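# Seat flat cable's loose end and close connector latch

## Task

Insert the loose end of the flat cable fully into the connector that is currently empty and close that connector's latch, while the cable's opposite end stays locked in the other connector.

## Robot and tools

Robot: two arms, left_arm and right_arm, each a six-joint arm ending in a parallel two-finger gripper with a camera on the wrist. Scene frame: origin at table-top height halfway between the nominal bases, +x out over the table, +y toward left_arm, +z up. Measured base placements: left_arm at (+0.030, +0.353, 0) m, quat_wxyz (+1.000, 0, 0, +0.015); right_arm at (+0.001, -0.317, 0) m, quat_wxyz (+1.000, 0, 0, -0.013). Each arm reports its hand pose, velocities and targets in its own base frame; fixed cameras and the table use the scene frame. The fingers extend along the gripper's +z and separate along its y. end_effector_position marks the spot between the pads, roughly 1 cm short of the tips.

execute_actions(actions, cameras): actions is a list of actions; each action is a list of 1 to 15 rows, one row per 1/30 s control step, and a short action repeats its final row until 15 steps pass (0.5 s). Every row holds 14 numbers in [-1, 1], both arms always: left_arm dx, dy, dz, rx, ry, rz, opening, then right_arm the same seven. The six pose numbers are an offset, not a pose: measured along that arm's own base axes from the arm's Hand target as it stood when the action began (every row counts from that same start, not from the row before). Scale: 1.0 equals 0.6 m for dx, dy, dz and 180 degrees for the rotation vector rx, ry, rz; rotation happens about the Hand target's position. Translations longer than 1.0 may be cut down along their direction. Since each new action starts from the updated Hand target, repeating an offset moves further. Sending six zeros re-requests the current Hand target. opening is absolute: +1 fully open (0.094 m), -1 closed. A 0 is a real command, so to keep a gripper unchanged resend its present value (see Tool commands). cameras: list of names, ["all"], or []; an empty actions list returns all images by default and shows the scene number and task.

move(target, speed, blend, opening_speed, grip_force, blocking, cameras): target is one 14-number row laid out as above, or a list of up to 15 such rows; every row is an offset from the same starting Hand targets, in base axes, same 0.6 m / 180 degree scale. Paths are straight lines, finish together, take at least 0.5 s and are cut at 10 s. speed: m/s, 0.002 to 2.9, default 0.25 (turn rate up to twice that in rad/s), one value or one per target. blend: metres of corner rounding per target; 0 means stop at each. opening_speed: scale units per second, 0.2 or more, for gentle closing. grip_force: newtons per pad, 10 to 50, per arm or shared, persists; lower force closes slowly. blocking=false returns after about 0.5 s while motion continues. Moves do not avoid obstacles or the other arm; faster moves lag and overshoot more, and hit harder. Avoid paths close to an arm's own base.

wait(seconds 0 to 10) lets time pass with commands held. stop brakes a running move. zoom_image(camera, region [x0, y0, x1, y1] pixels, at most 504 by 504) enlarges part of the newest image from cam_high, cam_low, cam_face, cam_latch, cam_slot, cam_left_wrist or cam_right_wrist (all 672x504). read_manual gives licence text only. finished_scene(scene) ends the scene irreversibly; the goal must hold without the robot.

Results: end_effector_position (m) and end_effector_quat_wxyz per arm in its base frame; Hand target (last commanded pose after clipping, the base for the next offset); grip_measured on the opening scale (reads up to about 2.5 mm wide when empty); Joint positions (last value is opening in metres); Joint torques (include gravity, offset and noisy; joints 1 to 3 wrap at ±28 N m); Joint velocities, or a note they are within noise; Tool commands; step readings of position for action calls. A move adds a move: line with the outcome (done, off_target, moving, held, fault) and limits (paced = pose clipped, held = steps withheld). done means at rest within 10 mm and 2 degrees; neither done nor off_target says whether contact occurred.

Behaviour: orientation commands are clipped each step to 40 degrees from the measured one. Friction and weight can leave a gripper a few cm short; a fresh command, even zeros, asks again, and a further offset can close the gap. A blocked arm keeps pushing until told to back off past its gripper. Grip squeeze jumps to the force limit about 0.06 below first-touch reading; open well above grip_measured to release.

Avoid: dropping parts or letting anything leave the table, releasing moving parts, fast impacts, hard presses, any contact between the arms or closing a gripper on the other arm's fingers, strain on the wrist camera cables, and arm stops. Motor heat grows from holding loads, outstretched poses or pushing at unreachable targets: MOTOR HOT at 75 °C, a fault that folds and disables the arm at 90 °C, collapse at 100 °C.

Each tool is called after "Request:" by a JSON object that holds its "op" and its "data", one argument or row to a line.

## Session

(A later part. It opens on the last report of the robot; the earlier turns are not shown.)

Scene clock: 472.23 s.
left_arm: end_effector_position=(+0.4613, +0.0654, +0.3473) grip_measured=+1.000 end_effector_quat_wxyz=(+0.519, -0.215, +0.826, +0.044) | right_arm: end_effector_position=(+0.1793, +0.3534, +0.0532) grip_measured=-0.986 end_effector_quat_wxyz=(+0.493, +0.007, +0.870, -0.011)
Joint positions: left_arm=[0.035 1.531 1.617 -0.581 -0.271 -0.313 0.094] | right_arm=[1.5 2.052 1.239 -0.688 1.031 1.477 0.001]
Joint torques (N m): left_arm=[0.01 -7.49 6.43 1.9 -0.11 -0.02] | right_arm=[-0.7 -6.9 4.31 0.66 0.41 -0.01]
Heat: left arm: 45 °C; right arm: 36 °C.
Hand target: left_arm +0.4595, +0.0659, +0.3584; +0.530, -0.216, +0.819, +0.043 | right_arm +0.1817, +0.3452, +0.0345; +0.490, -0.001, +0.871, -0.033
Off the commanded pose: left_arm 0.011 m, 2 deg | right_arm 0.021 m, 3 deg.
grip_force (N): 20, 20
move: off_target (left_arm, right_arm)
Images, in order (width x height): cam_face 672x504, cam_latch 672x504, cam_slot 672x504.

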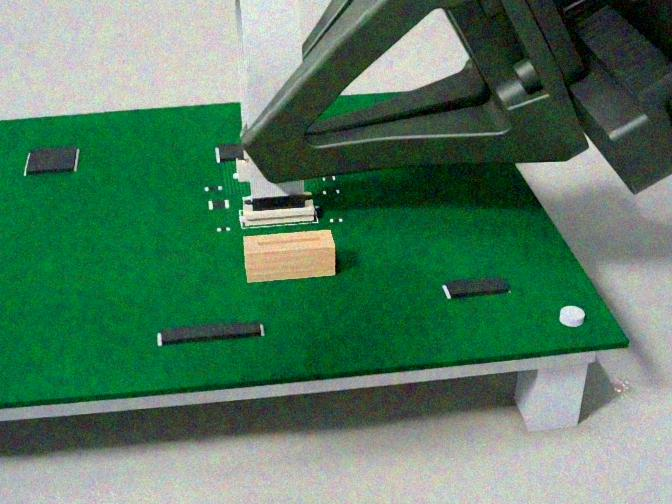

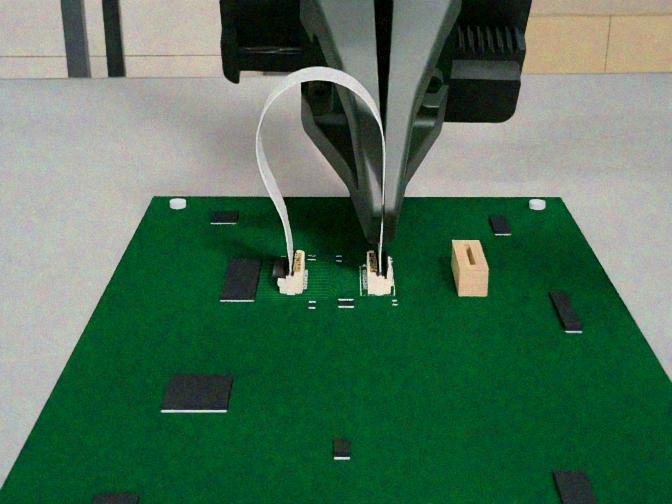

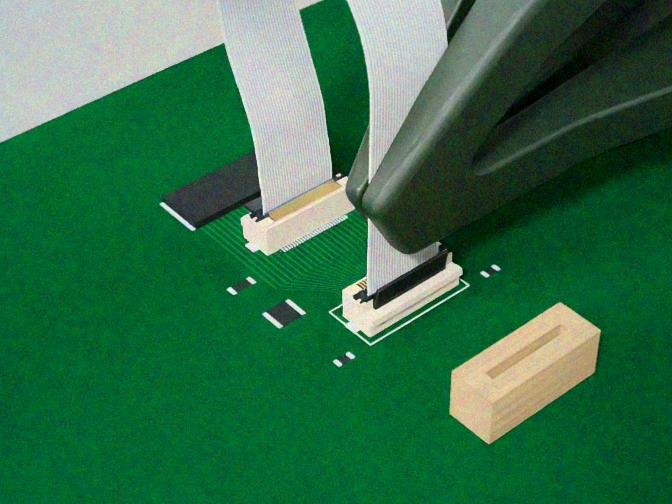

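Request:
{"op": "move", "data": {
  "target": [
    [0,0,0,0,0,0,1,0,0,0.018,0.002,0,0,-1],
    [0,0,0,0,0,0,1,0,0,0.019,0.002,0,0,-0.76]
  ],
  "speed": 0.04,
  "opening_speed": 0.2,
  "cameras": ["cam_latch","cam_face"]
}}

Request:
{"op": "zoom_image", "data": {
  "camera": "cam_latch",
  "region": [320, 180, 440, 300]
}}

Request:
{"op": "zoom_image", "data": {
  "camera": "cam_face",
  "region": [200, 110, 360, 250]
}}

Scene clock: 484.10 s.
left_arm: end_effector_position=(+0.4613, +0.0654, +0.3473) grip_measured=+1.000 end_effector_quat_wxyz=(+0.519, -0.215, +0.826, +0.044) | right_arm: end_effector_position=(+0.1794, +0.3530, +0.0513) grip_measured=-0.762 end_effector_quat_wxyz=(+0.488, +0.008, +0.873, -0.011)
Joint positions: left_arm=[0.035 1.531 1.617 -0.581 -0.271 -0.313 0.094] | right_arm=[1.496 2.052 1.239 -0.688 1.018 1.477 0.011]
Joint torques (N m): left_arm=[-0.01 -7.47 6.45 1.9 -0.11 -0.01] | right_arm=[-0.58 -9.29 5.33 0.33 0.57 -0.05]
Heat: left arm: 45 °C; right arm: 36 °C.
Hand target: left_arm +0.4595, +0.0659, +0.3584; +0.530, -0.216, +0.819, +0.043 | right_arm +0.1818, +0.3452, +0.0459; +0.490, +0.001, +0.871, -0.030
Off the commanded pose: left_arm 0.011 m, 2 deg | right_arm 0.010 m, 2 deg.
grip_force (N): 20, 20
move: off_target (left_arm); target 2's new opening was sent with right_arm's hand 0.011 m and 2 deg from that target
Images, in order (width x height): cam_face 672x504, cam_latch 672x504.

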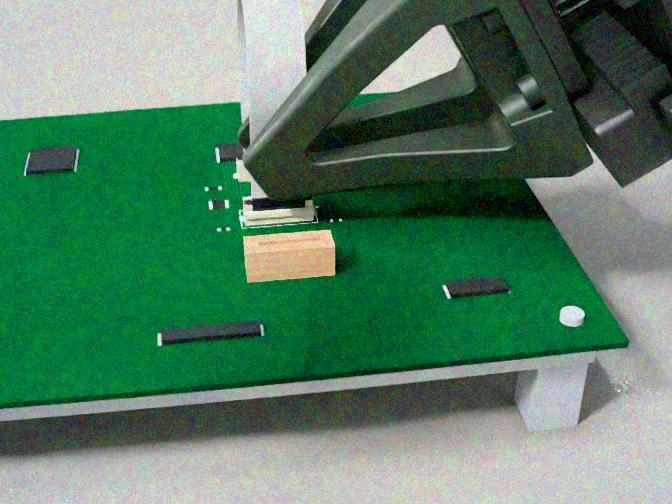

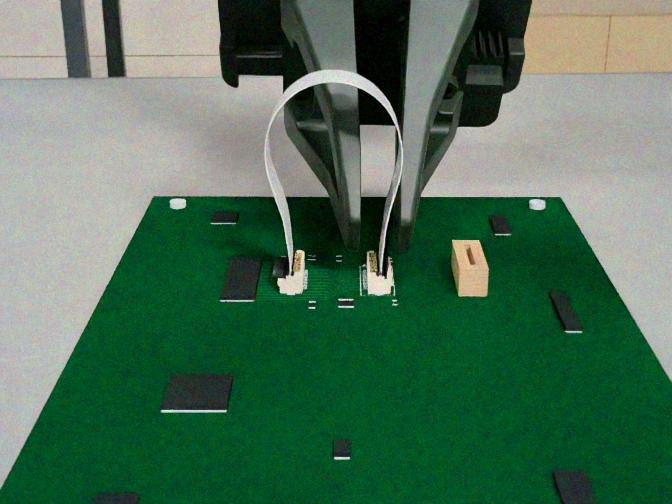

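Scaled by 4.200 from the camera's 672x504 image, which has a finer 960x720 frame.

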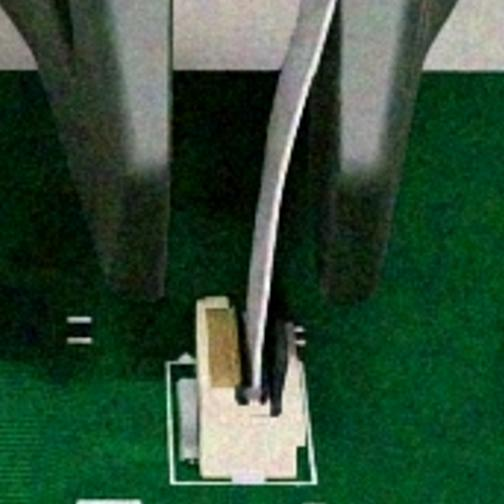

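Scaled by 3.150 from the camera's 672x504 image, which has a finer 960x720 frame.

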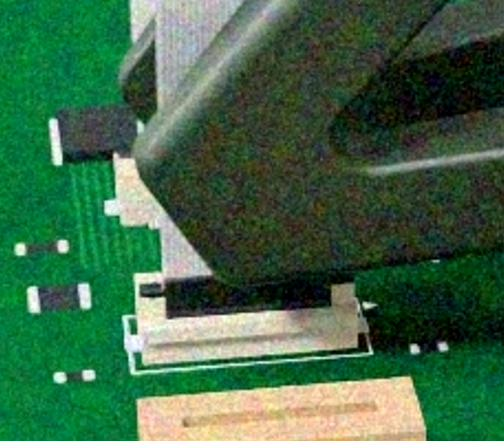

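Request:
{"op": "move", "data": {
  "target": [0,0,0,0,0,0,1,0.007,-0.002,0.025,0.0,0,0,-0.76],
  "speed": 0.04,
  "cameras": ["cam_latch","cam_face"]
}}

Request:
{"op": "zoom_image", "data": {
  "camera": "cam_latch",
  "region": [320, 180, 440, 300]
}}

Request:
{"op": "zoom_image", "data": {
  "camera": "cam_face",
  "region": [200, 110, 360, 250]
}}

Scene clock: 498.60 s.
left_arm: end_effector_position=(+0.4613, +0.0654, +0.3473) grip_measured=+1.000 end_effector_quat_wxyz=(+0.519, -0.215, +0.826, +0.044) | right_arm: end_effector_position=(+0.1830, +0.3483, +0.0511) grip_measured=-0.762 end_effector_quat_wxyz=(+0.487, +0.000, +0.873, -0.026)
Joint positions: left_arm=[0.035 1.531 1.617 -0.581 -0.271 -0.313 0.094] | right_arm=[1.485 2.052 1.239 -0.705 1.018 1.456 0.011]
Joint torques (N m): left_arm=[-0.01 -7.49 6.45 1.9 -0.11 -0.02] | right_arm=[-0.59 -12.6 6.16 0.21 0.56 -0.05]
Heat: left arm: 45 °C; right arm: 36 °C.
Hand target: left_arm +0.4595, +0.0659, +0.3584; +0.530, -0.216, +0.819, +0.043 | right_arm +0.1859, +0.3440, +0.0609; +0.490, +0.001, +0.871, -0.030
Off the commanded pose: left_arm 0.011 m, 2 deg | right_arm 0.011 m, 1 deg.
grip_force (N): 20, 20
move: off_target (left_arm, right_arm)
Images, in order (width x height): cam_face 672x504, cam_latch 672x504.

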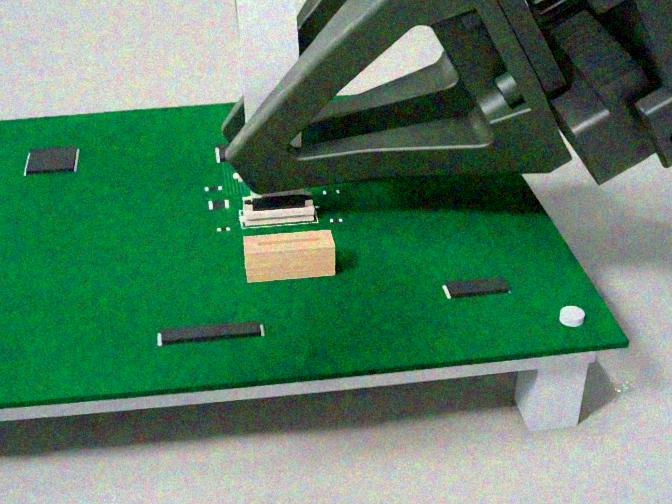

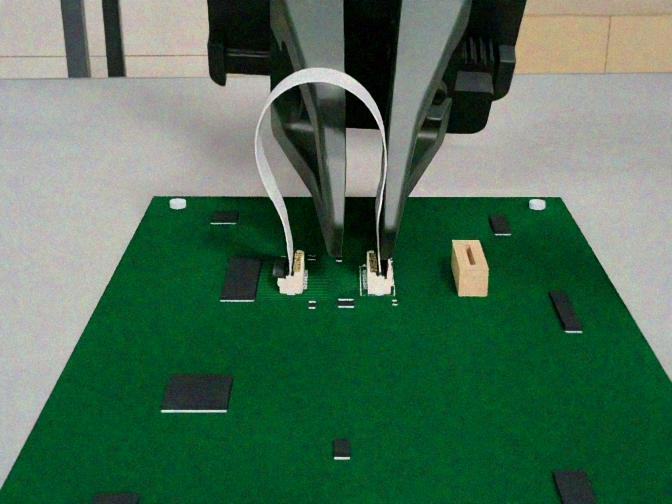

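Scaled by 4.200 from the camera's 672x504 image, which has a finer 960x720 frame.

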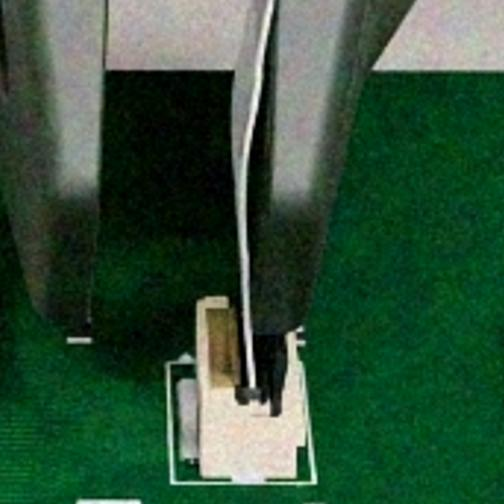

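Scaled by 3.150 from the camera's 672x504 image, which has a finer 960x720 frame.

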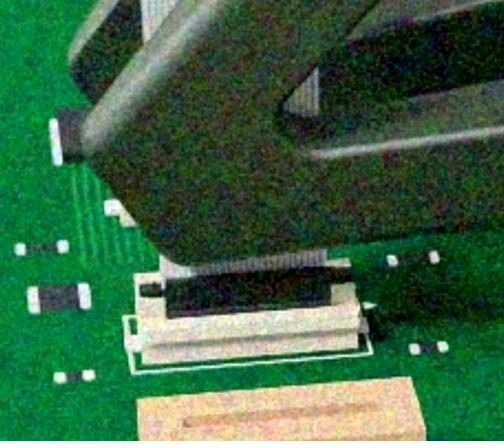

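Request:
{"op": "move", "data": {
  "target": [0,0,0,0,0,0,1,0,0.002,-0.02,0.002,0,0,-0.76],
  "speed": 0.04,
  "cameras": ["cam_latch"]
}}

Request:
{"op": "zoom_image", "data": {
  "camera": "cam_latch",
  "region": [320, 180, 440, 300]
}}

Scene clock: 513.27 s.
left_arm: end_effector_position=(+0.4613, +0.0654, +0.3473) grip_measured=+1.000 end_effector_quat_wxyz=(+0.519, -0.215, +0.826, +0.044) | right_arm: end_effector_position=(+0.1831, +0.3502, +0.0511) grip_measured=-0.762 end_effector_quat_wxyz=(+0.487, +0.003, +0.873, -0.021)
Joint positions: left_arm=[0.035 1.531 1.617 -0.581 -0.271 -0.313 0.094] | right_arm=[1.485 2.052 1.239 -0.693 1.017 1.455 0.011]
Joint torques (N m): left_arm=[-0.02 -7.47 6.45 1.9 -0.11 -0.02] | right_arm=[-0.5 -10.14 4.64 0.66 0.53 -0.06]
Heat: left arm: 45 °C; right arm: 37 °C.
Hand target: left_arm +0.4595, +0.0659, +0.3584; +0.530, -0.216, +0.819, +0.043 | right_arm +0.1859, +0.3452, +0.0489; +0.490, +0.002, +0.871, -0.027
Off the commanded pose: left_arm 0.011 m, 2 deg | right_arm 0.006 m, 1 deg.
grip_force (N): 20, 20
move: off_target (left_arm)
Images, in order (width x height): cam_latch 672x504.

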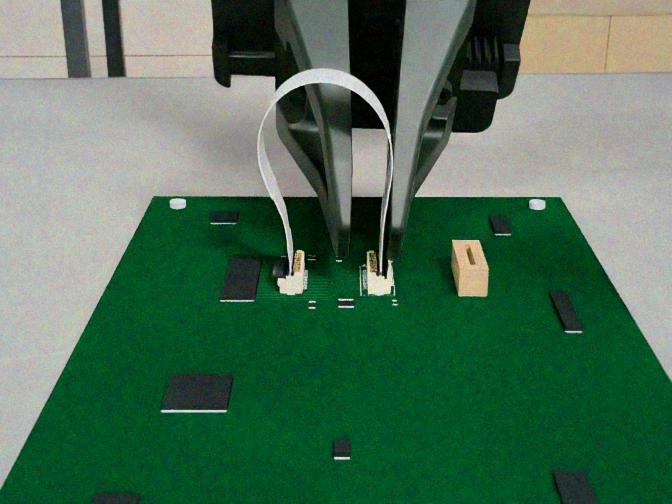

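Scaled by 4.200 from the camera's 672x504 image, which has a finer 960x720 frame.

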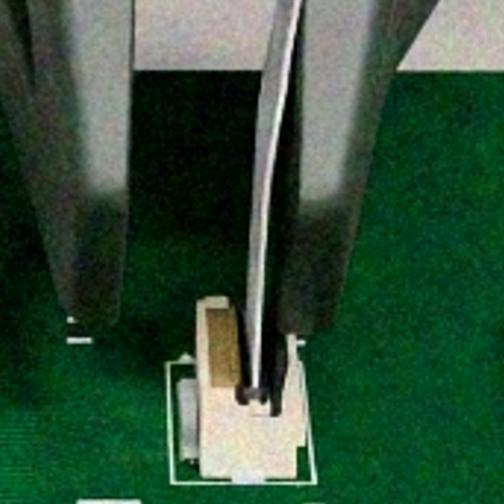

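Request:
{"op": "move", "data": {
  "target": [0,0,0,0,0,0,1,0,-0.002,-0.008,-0.003,0,0,-0.76],
  "speed": 0.04,
  "cameras": ["cam_latch"]
}}

Request:
{"op": "zoom_image", "data": {
  "camera": "cam_latch",
  "region": [350, 220, 420, 300]
}}

Scene clock: 522.60 s.
left_arm: end_effector_position=(+0.4613, +0.0654, +0.3473) grip_measured=+1.000 end_effector_quat_wxyz=(+0.519, -0.215, +0.826, +0.044) | right_arm: end_effector_position=(+0.1831, +0.3514, +0.0511) grip_measured=-0.762 end_effector_quat_wxyz=(+0.487, +0.004, +0.873, -0.018)
Joint positions: left_arm=[0.035 1.531 1.617 -0.581 -0.271 -0.313 0.094] | right_arm=[1.485 2.052 1.239 -0.686 1.017 1.455 0.011]
Joint torques (N m): left_arm=[-0.01 -7.47 6.43 1.9 -0.11 -0.02] | right_arm=[-0.72 -9.26 4.11 0.58 0.59 -0.04]
Heat: left arm: 45 °C; right arm: 37 °C.
Hand target: left_arm +0.4595, +0.0659, +0.3584; +0.530, -0.216, +0.819, +0.043 | right_arm +0.1859, +0.3441, +0.0441; +0.490, +0.000, +0.871, -0.031
Off the commanded pose: left_arm 0.011 m, 2 deg | right_arm 0.011 m, 2 deg.
grip_force (N): 20, 20
move: off_target (left_arm, right_arm)
Images, in order (width x height): cam_latch 672x504.

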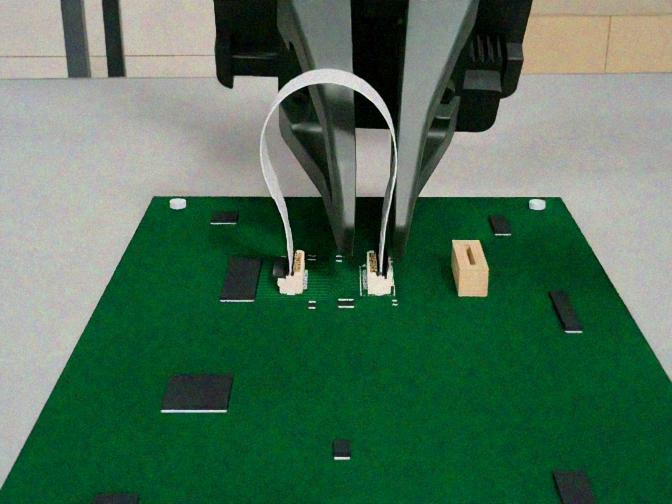

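Scaled by 6.300 from the camera's 672x504 image, which has a finer 960x720 frame.

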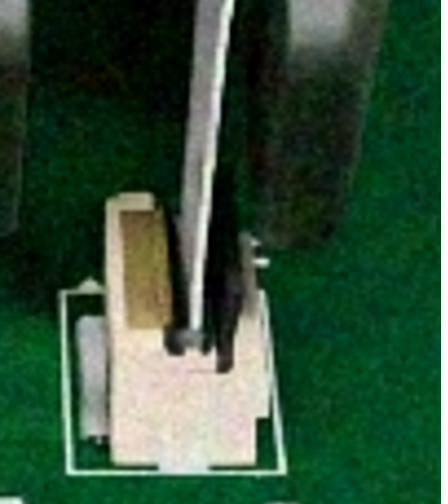

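Request:
{"op": "move", "data": {
  "target": [0,0,0,0,0,0,1,0,-0.0037,0,-0.0044,0,0,-0.76],
  "speed": 0.04,
  "cameras": ["cam_latch"]
}}

Request:
{"op": "zoom_image", "data": {
  "camera": "cam_latch",
  "region": [350, 220, 420, 300]
}}

Scene clock: 539.17 s.
left_arm: end_effector_position=(+0.4613, +0.0654, +0.3473) grip_measured=+1.000 end_effector_quat_wxyz=(+0.519, -0.215, +0.826, +0.044) | right_arm: end_effector_position=(+0.1832, +0.3514, +0.0511) grip_measured=-0.762 end_effector_quat_wxyz=(+0.487, +0.004, +0.873, -0.018)
Joint positions: left_arm=[0.035 1.531 1.617 -0.581 -0.271 -0.313 0.094] | right_arm=[1.485 2.052 1.239 -0.686 1.017 1.455 0.011]
Joint torques (N m): left_arm=[0.02 -7.49 6.42 1.9 -0.11 -0.02] | right_arm=[-0.62 -9.28 4.19 0.44 0.61 -0.05]
Heat: left arm: 45 °C; right arm: 37 °C.
Hand target: left_arm +0.4595, +0.0659, +0.3584; +0.530, -0.216, +0.819, +0.043 | right_arm +0.1859, +0.3418, +0.0441; +0.490, -0.004, +0.871, -0.037
Off the commanded pose: left_arm 0.011 m, 2 deg | right_arm 0.012 m, 2 deg.
grip_force (N): 20, 20
move: off_target (left_arm, right_arm)
Images, in order (width x height): cam_latch 672x504.

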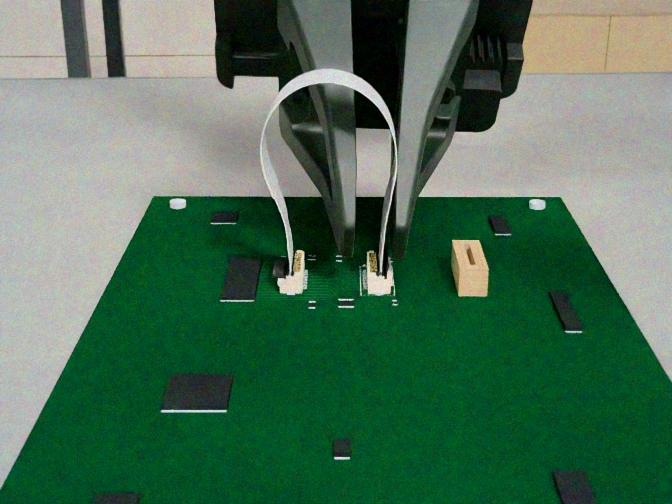

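Scaled by 6.300 from the camera's 672x504 image, which has a finer 960x720 frame.

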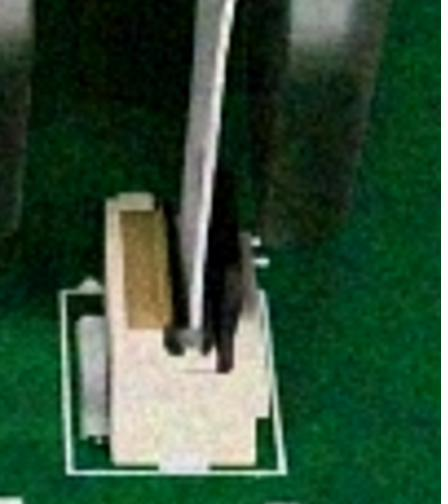

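Request:
{"op": "move", "data": {
  "target": [0,0,0,0,0,0,1,0,-0.003,0,-0.0035,0,0,-0.76],
  "speed": 0.04,
  "cameras": ["cam_latch"]
}}

Request:
{"op": "zoom_image", "data": {
  "camera": "cam_latch",
  "region": [350, 220, 420, 300]
}}

Scene clock: 546.37 s.
left_arm: end_effector_position=(+0.4613, +0.0654, +0.3473) grip_measured=+1.000 end_effector_quat_wxyz=(+0.519, -0.215, +0.826, +0.044) | right_arm: end_effector_position=(+0.1832, +0.3514, +0.0511) grip_measured=-0.762 end_effector_quat_wxyz=(+0.487, +0.004, +0.873, -0.018)
Joint positions: left_arm=[0.035 1.531 1.617 -0.581 -0.271 -0.313 0.094] | right_arm=[1.485 2.052 1.239 -0.686 1.017 1.454 0.011]
Joint torques (N m): left_arm=[-0.01 -7.49 6.43 1.9 -0.11 -0.02] | right_arm=[-0.65 -9.35 4.12 0.34 0.6 -0.06]
Heat: left arm: 45 °C; right arm: 37 °C.
Hand target: left_arm +0.4595, +0.0659, +0.3584; +0.530, -0.216, +0.819, +0.043 | right_arm +0.1859, +0.3400, +0.0441; +0.490, -0.006, +0.871, -0.042
Off the commanded pose: left_arm 0.011 m, 2 deg | right_arm 0.014 m, 3 deg.
grip_force (N): 20, 20
move: off_target (left_arm, right_arm)
Images, in order (width x height): cam_latch 672x504.

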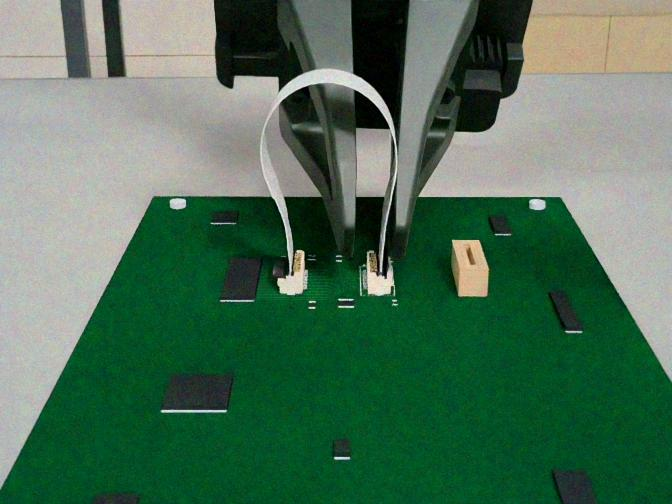

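Scaled by 6.300 from the camera's 672x504 image, which has a finer 960x720 frame.

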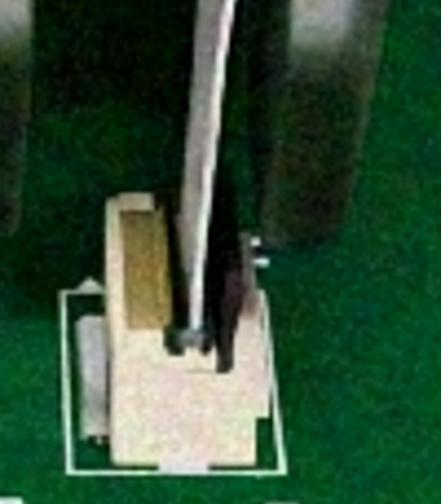

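Request:
{"op": "move", "data": {
  "target": [0,0,0,0,0,0,1,0,-0.0045,0,-0.0053,0,0,-0.76],
  "speed": 0.04,
  "cameras": ["cam_latch"]
}}

Request:
{"op": "zoom_image", "data": {
  "camera": "cam_latch",
  "region": [350, 220, 420, 300]
}}

Scene clock: 560.87 s.
left_arm: end_effector_position=(+0.4613, +0.0654, +0.3473) grip_measured=+1.000 end_effector_quat_wxyz=(+0.519, -0.215, +0.826, +0.044) | right_arm: end_effector_position=(+0.1830, +0.3500, +0.0510) grip_measured=-0.762 end_effector_quat_wxyz=(+0.487, +0.001, +0.873, -0.022)
Joint positions: left_arm=[0.035 1.531 1.617 -0.581 -0.271 -0.313 0.094] | right_arm=[1.485 2.052 1.239 -0.695 1.017 1.453 0.011]
Joint torques (N m): left_arm=[0.01 -7.47 6.45 1.9 -0.11 -0.02] | right_arm=[-0.66 -9.33 4.33 0.27 0.59 -0.07]
Heat: left arm: 45 °C; right arm: 37 °C.
Hand target: left_arm +0.4595, +0.0659, +0.3584; +0.530, -0.216, +0.819, +0.043 | right_arm +0.1859, +0.3374, +0.0441; +0.490, -0.010, +0.870, -0.049
Off the commanded pose: left_arm 0.011 m, 2 deg | right_arm 0.015 m, 3 deg.
grip_force (N): 20, 20
move: off_target (left_arm, right_arm)
Images, in order (width x height): cam_latch 672x504.

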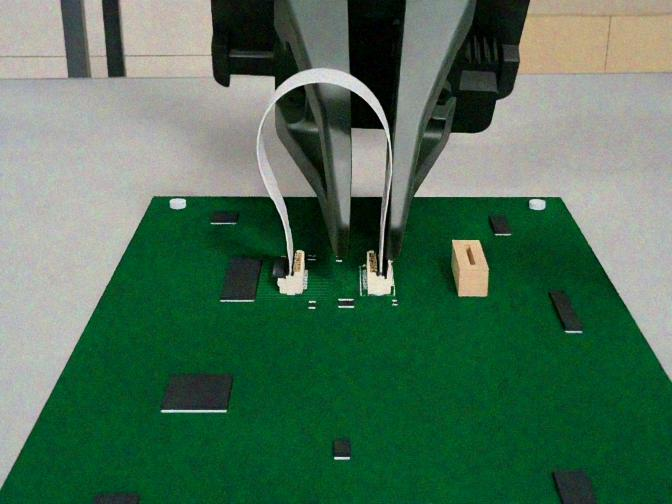

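Scaled by 6.300 from the camera's 672x504 image, which has a finer 960x720 frame.

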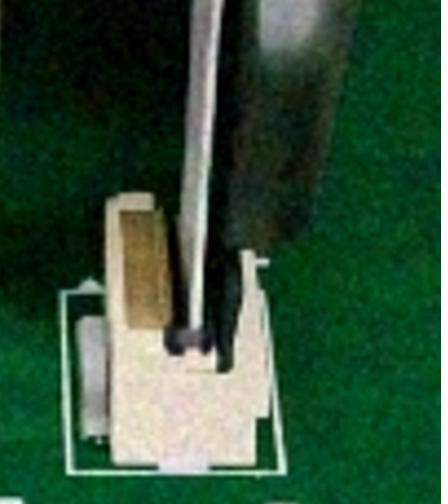

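Request:
{"op": "move", "data": {
  "target": [0,0,0,0,0,0,1,0,-0.002,-0.011,-0.003,0,0,-0.76],
  "speed": 0.03,
  "cameras": ["cam_latch","cam_slot"]
}}

Request:
{"op": "zoom_image", "data": {
  "camera": "cam_latch",
  "region": [350, 220, 420, 300]
}}

Request:
{"op": "zoom_image", "data": {
  "camera": "cam_slot",
  "region": [320, 200, 480, 350]
}}

Scene clock: 572.37 s.
left_arm: end_effector_position=(+0.4613, +0.0654, +0.3473) grip_measured=+1.000 end_effector_quat_wxyz=(+0.519, -0.215, +0.826, +0.044) | right_arm: end_effector_position=(+0.1829, +0.3481, +0.0498) grip_measured=-0.762 end_effector_quat_wxyz=(+0.487, -0.001, +0.873, -0.025)
Joint positions: left_arm=[0.035 1.531 1.617 -0.581 -0.271 -0.313 0.094] | right_arm=[1.485 2.052 1.233 -0.695 1.018 1.452 0.011]
Joint torques (N m): left_arm=[-0.01 -7.5 6.42 1.9 -0.11 -0.01] | right_arm=[-0.57 -7.83 4.03 0.39 0.6 -0.05]
Heat: left arm: 45 °C; right arm: 37 °C.
Hand target: left_arm +0.4595, +0.0659, +0.3584; +0.530, -0.216, +0.819, +0.043 | right_arm +0.1859, +0.3361, +0.0375; +0.490, -0.013, +0.870, -0.054
Off the commanded pose: left_arm 0.011 m, 2 deg | right_arm 0.017 m, 4 deg.
grip_force (N): 20, 20
move: off_target (left_arm, right_arm)
Images, in order (width x height): cam_latch 672x504, cam_slot 672x504.

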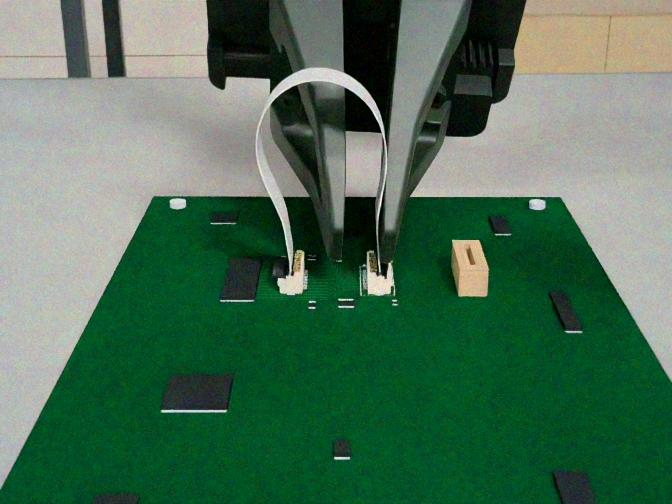

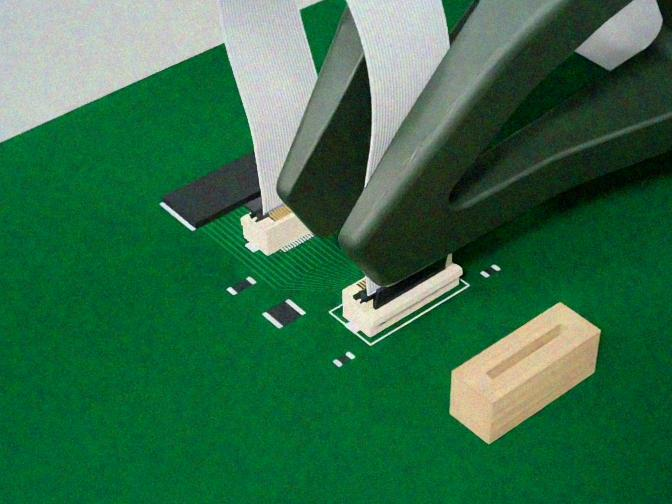

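Scaled by 6.300 from the camera's 672x504 image, which has a finer 960x720 frame.

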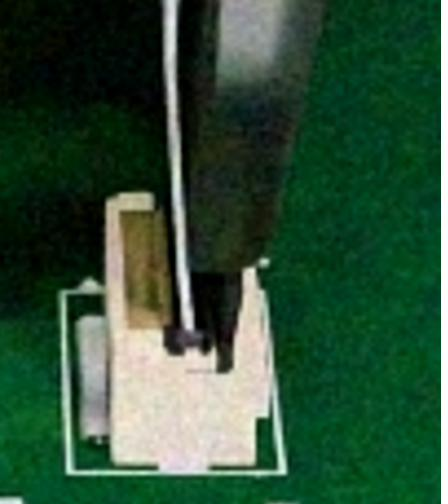

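Scaled by 3.150 from the camera's 672x504 image, which has a finer 960x720 frame.

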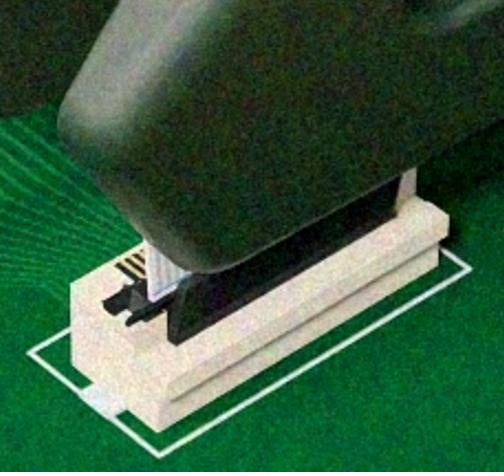

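Request:
{"op": "move", "data": {
  "target": [0,0,0,0,0,0,1,0,0.003,-0.002,0.0035,0,0,-0.76],
  "speed": 0.03,
  "cameras": ["cam_latch"]
}}

Request:
{"op": "zoom_image", "data": {
  "camera": "cam_latch",
  "region": [350, 220, 420, 300]
}}

Scene clock: 590.00 s.
left_arm: end_effector_position=(+0.4613, +0.0654, +0.3473) grip_measured=+1.000 end_effector_quat_wxyz=(+0.519, -0.215, +0.826, +0.044) | right_arm: end_effector_position=(+0.1830, +0.3484, +0.0498) grip_measured=-0.762 end_effector_quat_wxyz=(+0.487, +0.000, +0.873, -0.024)
Joint positions: left_arm=[0.035 1.531 1.617 -0.581 -0.271 -0.313 0.094] | right_arm=[1.485 2.052 1.233 -0.693 1.018 1.452 0.011]
Joint torques (N m): left_arm=[-0.01 -7.47 6.43 1.9 -0.11 -0.02] | right_arm=[-0.69 -7.65 3.92 0.53 0.61 -0.01]
Heat: left arm: 45 °C; right arm: 37 °C.
Hand target: left_arm +0.4595, +0.0659, +0.3584; +0.530, -0.216, +0.819, +0.043 | right_arm +0.1859, +0.3379, +0.0363; +0.490, -0.010, +0.870, -0.049
Off the commanded pose: left_arm 0.011 m, 2 deg | right_arm 0.017 m, 3 deg.
grip_force (N): 20, 20
move: off_target (left_arm, right_arm)
Images, in order (width x height): cam_latch 672x504.

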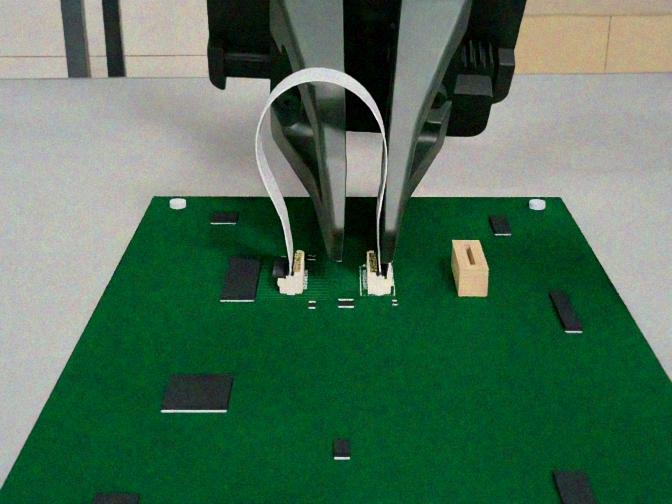

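Scaled by 6.300 from the camera's 672x504 image, which has a finer 960x720 frame.

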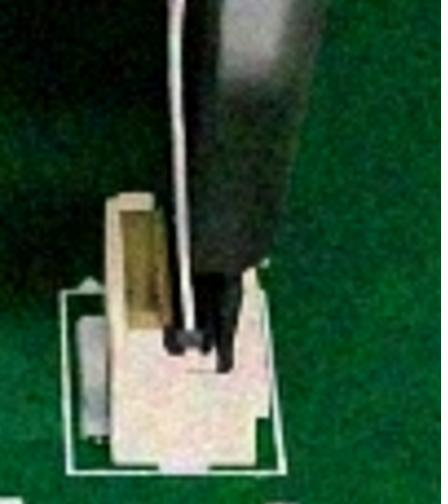

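Request:
{"op": "move", "data": {
  "target": [0,0,0,0,0,0,1,0,0.002,-0.006,0.002,0,0,-0.76],
  "speed": 0.03,
  "cameras": ["cam_latch","cam_slot"]
}}

Request:
{"op": "zoom_image", "data": {
  "camera": "cam_latch",
  "region": [350, 220, 420, 300]
}}

Request:
{"op": "zoom_image", "data": {
  "camera": "cam_slot",
  "region": [320, 200, 480, 350]
}}

Scene clock: 598.33 s.
left_arm: end_effector_position=(+0.4613, +0.0654, +0.3473) grip_measured=+1.000 end_effector_quat_wxyz=(+0.519, -0.215, +0.826, +0.044) | right_arm: end_effector_position=(+0.1841, +0.3502, +0.0489) grip_measured=-0.762 end_effector_quat_wxyz=(+0.492, +0.002, +0.871, -0.021)
Joint positions: left_arm=[0.035 1.531 1.617 -0.581 -0.271 -0.313 0.094] | right_arm=[1.485 2.06 1.233 -0.678 1.028 1.452 0.011]
Joint torques (N m): left_arm=[-0.01 -7.47 6.45 1.9 -0.11 -0.02] | right_arm=[-0.75 -7.71 3.79 0.59 0.52 -0.02]
Heat: left arm: 45 °C; right arm: 37 °C.
Hand target: left_arm +0.4595, +0.0659, +0.3584; +0.530, -0.216, +0.819, +0.043 | right_arm +0.1859, +0.3391, +0.0326; +0.490, -0.009, +0.870, -0.046
Off the commanded pose: left_arm 0.011 m, 2 deg | right_arm 0.020 m, 3 deg.
grip_force (N): 20, 20
move: off_target (left_arm, right_arm)
Images, in order (width x height): cam_latch 672x504, cam_slot 672x504.

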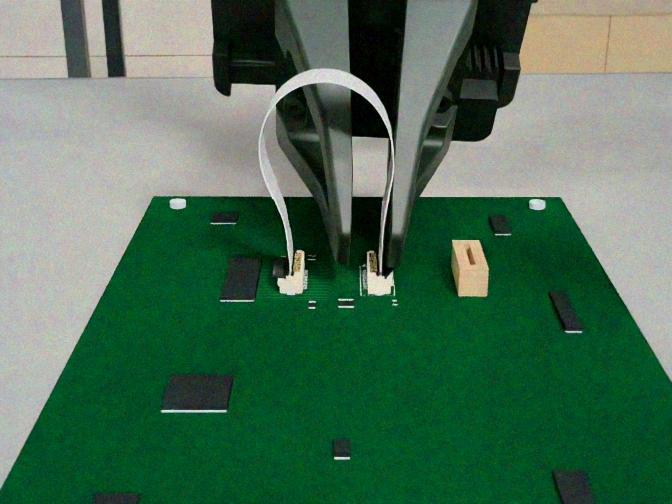

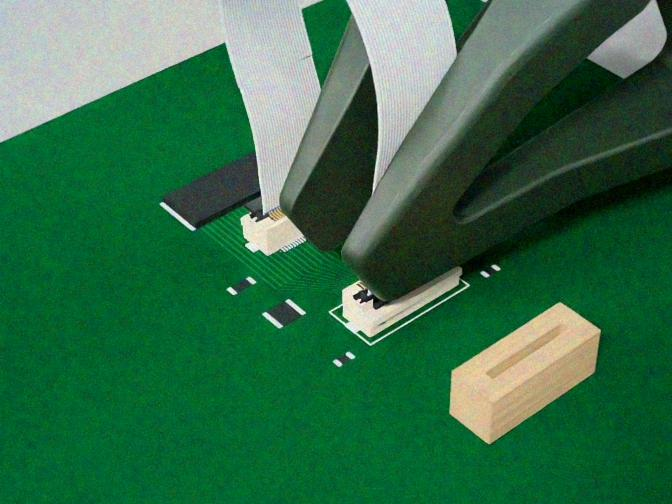

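Scaled by 6.300 from the camera's 672x504 image, which has a finer 960x720 frame.

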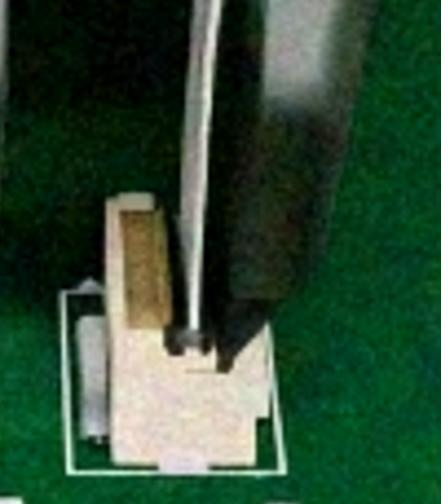

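Scaled by 3.150 from the camera's 672x504 image, which has a finer 960x720 frame.

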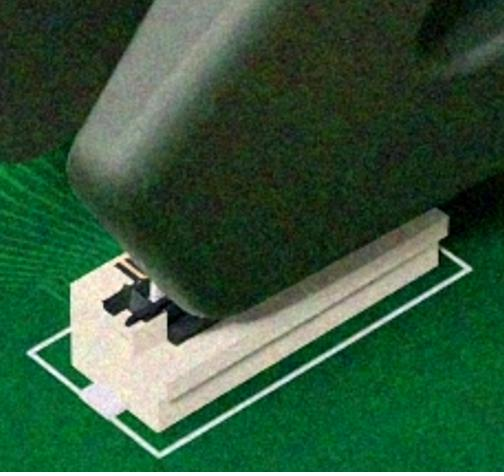

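Request:
{"op": "move", "data": {
  "target": [0,0,0,0,0,0,1,0,-0.003,-0.009,-0.004,0,0,-0.76],
  "speed": 0.03,
  "cameras": ["cam_latch","cam_slot"]
}}

Request:
{"op": "zoom_image", "data": {
  "camera": "cam_latch",
  "region": [350, 220, 420, 300]
}}

Request:
{"op": "zoom_image", "data": {
  "camera": "cam_slot",
  "region": [320, 200, 480, 350]
}}

Scene clock: 605.80 s.
left_arm: end_effector_position=(+0.4613, +0.0654, +0.3473) grip_measured=+1.000 end_effector_quat_wxyz=(+0.519, -0.215, +0.826, +0.044) | right_arm: end_effector_position=(+0.1858, +0.3485, +0.0469) grip_measured=-0.762 end_effector_quat_wxyz=(+0.500, +0.001, +0.866, -0.025)
Joint positions: left_arm=[0.035 1.531 1.617 -0.581 -0.271 -0.313 0.094] | right_arm=[1.485 2.07 1.224 -0.666 1.048 1.452 0.011]
Joint torques (N m): left_arm=[-0.01 -7.46 6.43 1.9 -0.11 -0.03] | right_arm=[-0.39 -7.41 3.85 0.44 0.35 -0.03]
Heat: left arm: 45 °C; right arm: 37 °C.
Hand target: left_arm +0.4595, +0.0659, +0.3584; +0.530, -0.216, +0.819, +0.043 | right_arm +0.1859, +0.3373, +0.0272; +0.490, -0.012, +0.870, -0.052
Off the commanded pose: left_arm 0.011 m, 2 deg | right_arm 0.023 m, 4 deg.
grip_force (N): 20, 20
move: off_target (left_arm, right_arm)
Images, in order (width x height): cam_latch 672x504, cam_slot 672x504.

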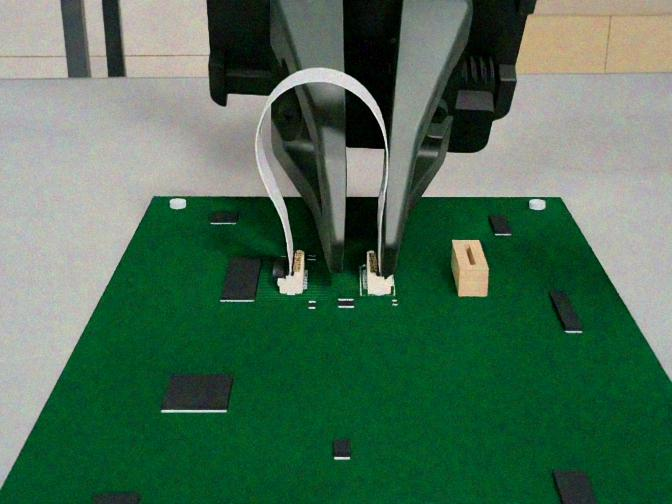

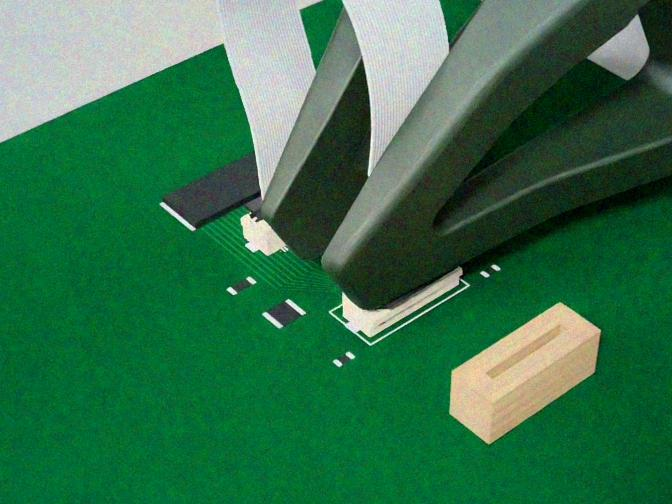

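Scaled by 6.300 from the camera's 672x504 image, which has a finer 960x720 frame.

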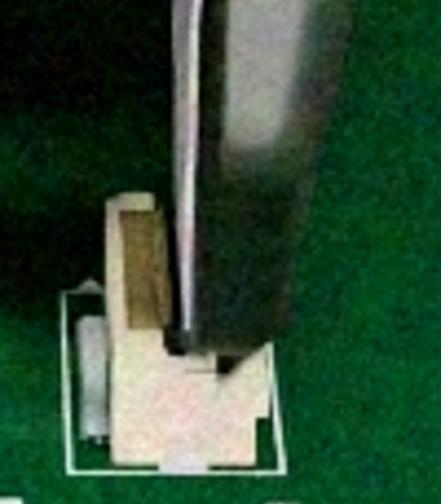

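Scaled by 3.150 from the camera's 672x504 image, which has a finer 960x720 frame.

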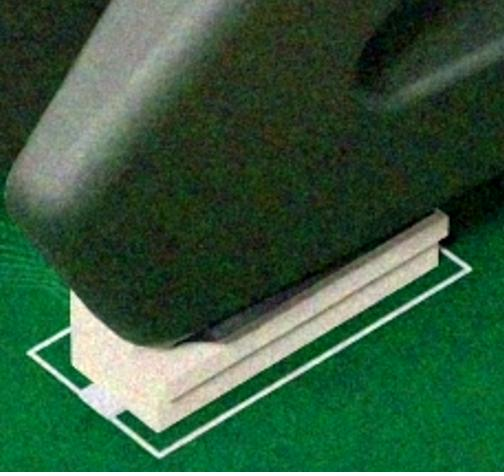

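Request:
{"op": "move", "data": {
  "target": [0,0,0,0,0,0,1, 0,0.003,-0.004,0.0035,0,0,-0.76],
  "speed": 0.03,
  "cameras": ["cam_latch","cam_face"]
}}

Scene clock: 645.60 s.
left_arm: end_effector_position=(+0.4613, +0.0654, +0.3473) grip_measured=+1.000 end_effector_quat_wxyz=(+0.519, -0.215, +0.826, +0.044) | right_arm: end_effector_position=(+0.1861, +0.3486, +0.0466) grip_measured=-0.762 end_effector_quat_wxyz=(+0.502, +0.001, +0.865, -0.026)
Joint positions: left_arm=[0.035 1.531 1.617 -0.581 -0.271 -0.313 0.094] | right_arm=[1.485 2.072 1.224 -0.663 1.052 1.452 0.011]
Joint torques (N m): left_arm=[-0.01 -7.49 6.45 1.91 -0.11 -0.02] | right_arm=[-0.7 -7.32 3.41 0.67 0.29 -0.01]
Heat: left arm: 45 °C; right arm: 37 °C.
Hand target: left_arm +0.4595, +0.0659, +0.3584; +0.530, -0.216, +0.819, +0.043 | right_arm +0.1859, +0.3391, +0.0249; +0.490, -0.009, +0.870, -0.047
Off the commanded pose: left_arm 0.011 m, 2 deg | right_arm 0.024 m, 3 deg.
grip_force (N): 20, 20
move: off_target (left_arm, right_arm)
Images, in order (width x height): cam_face 672x504, cam_latch 672x504.

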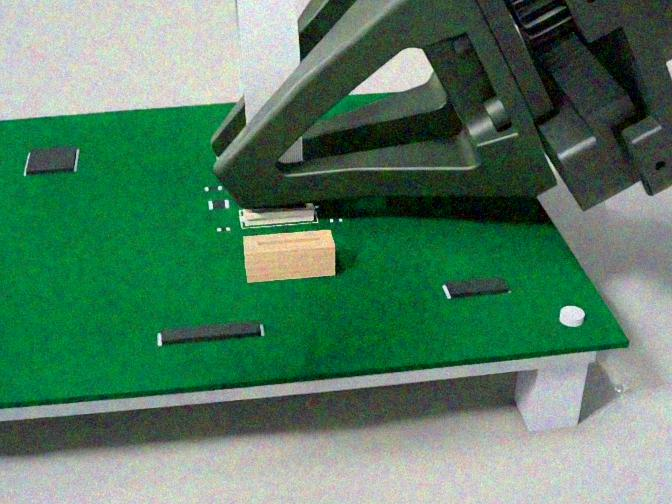

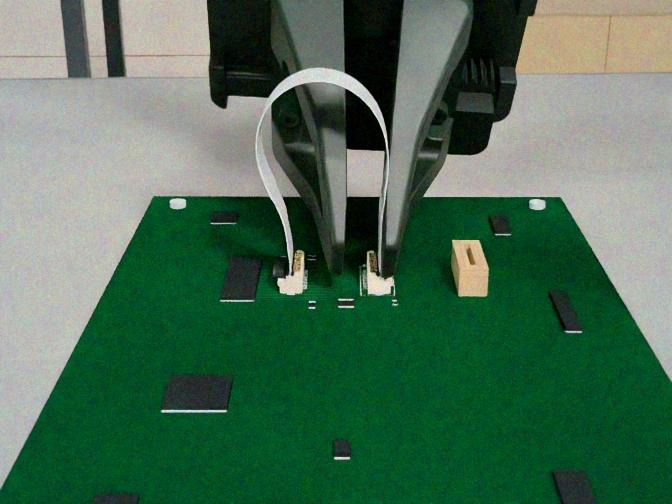

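Request:
{"op": "zoom_image", "data": {
  "camera": "cam_latch",
  "region": [270, 230, 430, 310]
}}

Request:
{"op": "zoom_image", "data": {
  "camera": "cam_face",
  "region": [200, 150, 350, 250]
}}

Scaled by 3.150 from the camera's 672x504 image, which has a finer 960x720 frame.

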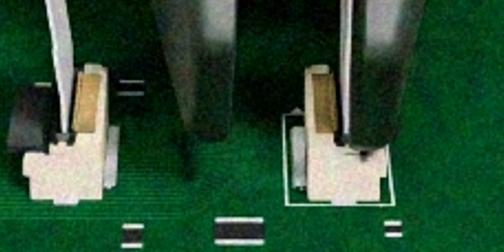

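Scaled by 3.360 from the camera's 672x504 image, which has a finer 960x720 frame.

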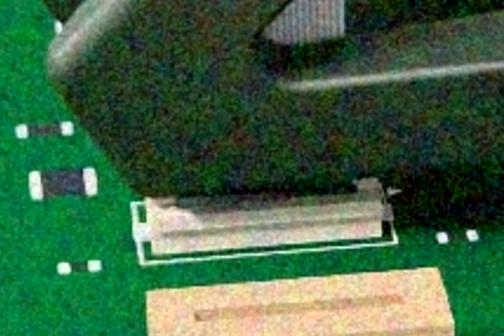

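Request:
{"op": "move", "data": {
  "target": [0,0,0,0,0,0,1, 0,0.003,-0.005,0.0035,0,0,-0.76],
  "speed": 0.03,
  "cameras": ["cam_latch","cam_face"]
}}

Request:
{"op": "zoom_image", "data": {
  "camera": "cam_latch",
  "region": [270, 230, 430, 310]
}}

Request:
{"op": "zoom_image", "data": {
  "camera": "cam_face",
  "region": [230, 170, 330, 240]
}}

Scene clock: 661.33 s.
left_arm: end_effector_position=(+0.4613, +0.0654, +0.3473) grip_measured=+1.000 end_effector_quat_wxyz=(+0.519, -0.215, +0.826, +0.044) | right_arm: end_effector_position=(+0.1871, +0.3487, +0.0461) grip_measured=-0.762 end_effector_quat_wxyz=(+0.506, +0.002, +0.862, -0.024)
Joint positions: left_arm=[0.035 1.531 1.617 -0.581 -0.271 -0.313 0.094] | right_arm=[1.485 2.076 1.219 -0.651 1.062 1.452 0.011]
Joint torques (N m): left_arm=[0.01 -7.47 6.43 1.91 -0.11 -0.02] | right_arm=[-0.65 -7.09 3.7 0.75 0.18 0.03]
Heat: left arm: 45 °C; right arm: 36 °C.
Hand target: left_arm +0.4595, +0.0659, +0.3584; +0.530, -0.216, +0.819, +0.043 | right_arm +0.1859, +0.3410, +0.0219; +0.490, -0.006, +0.871, -0.042
Off the commanded pose: left_arm 0.011 m, 2 deg | right_arm 0.025 m, 3 deg.
grip_force (N): 20, 20
move: off_target (left_arm, right_arm)
Images, in order (width x height): cam_face 672x504, cam_latch 672x504.

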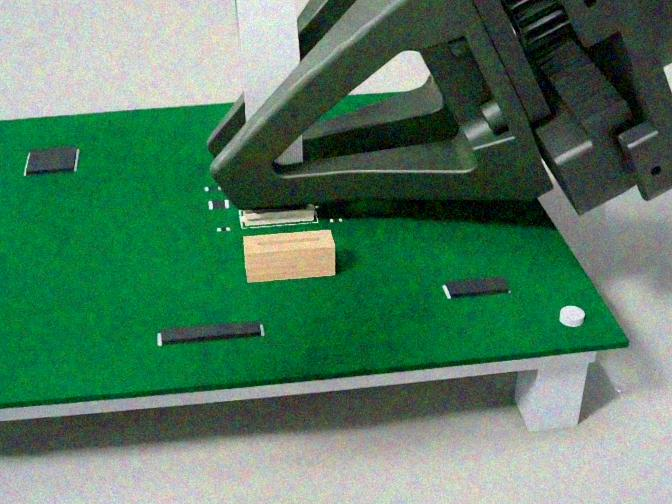

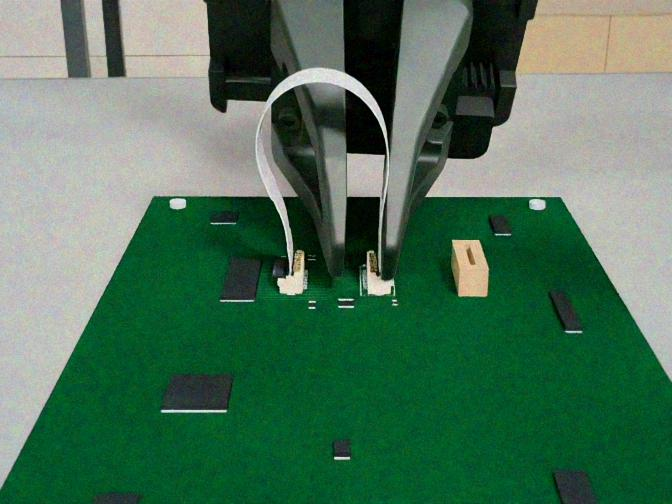

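Scaled by 3.150 from the camera's 672x504 image, which has a finer 960x720 frame.

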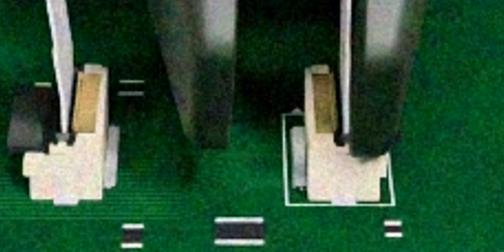

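Scaled by 5.040 from the camera's 672x504 image, which has a finer 960x720 frame.

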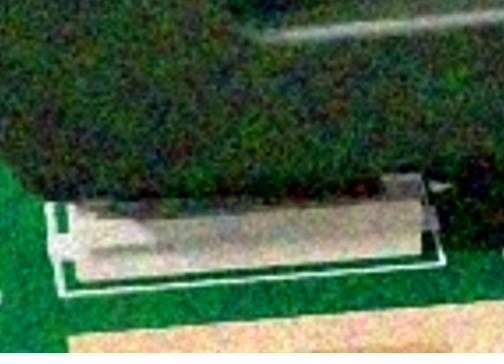

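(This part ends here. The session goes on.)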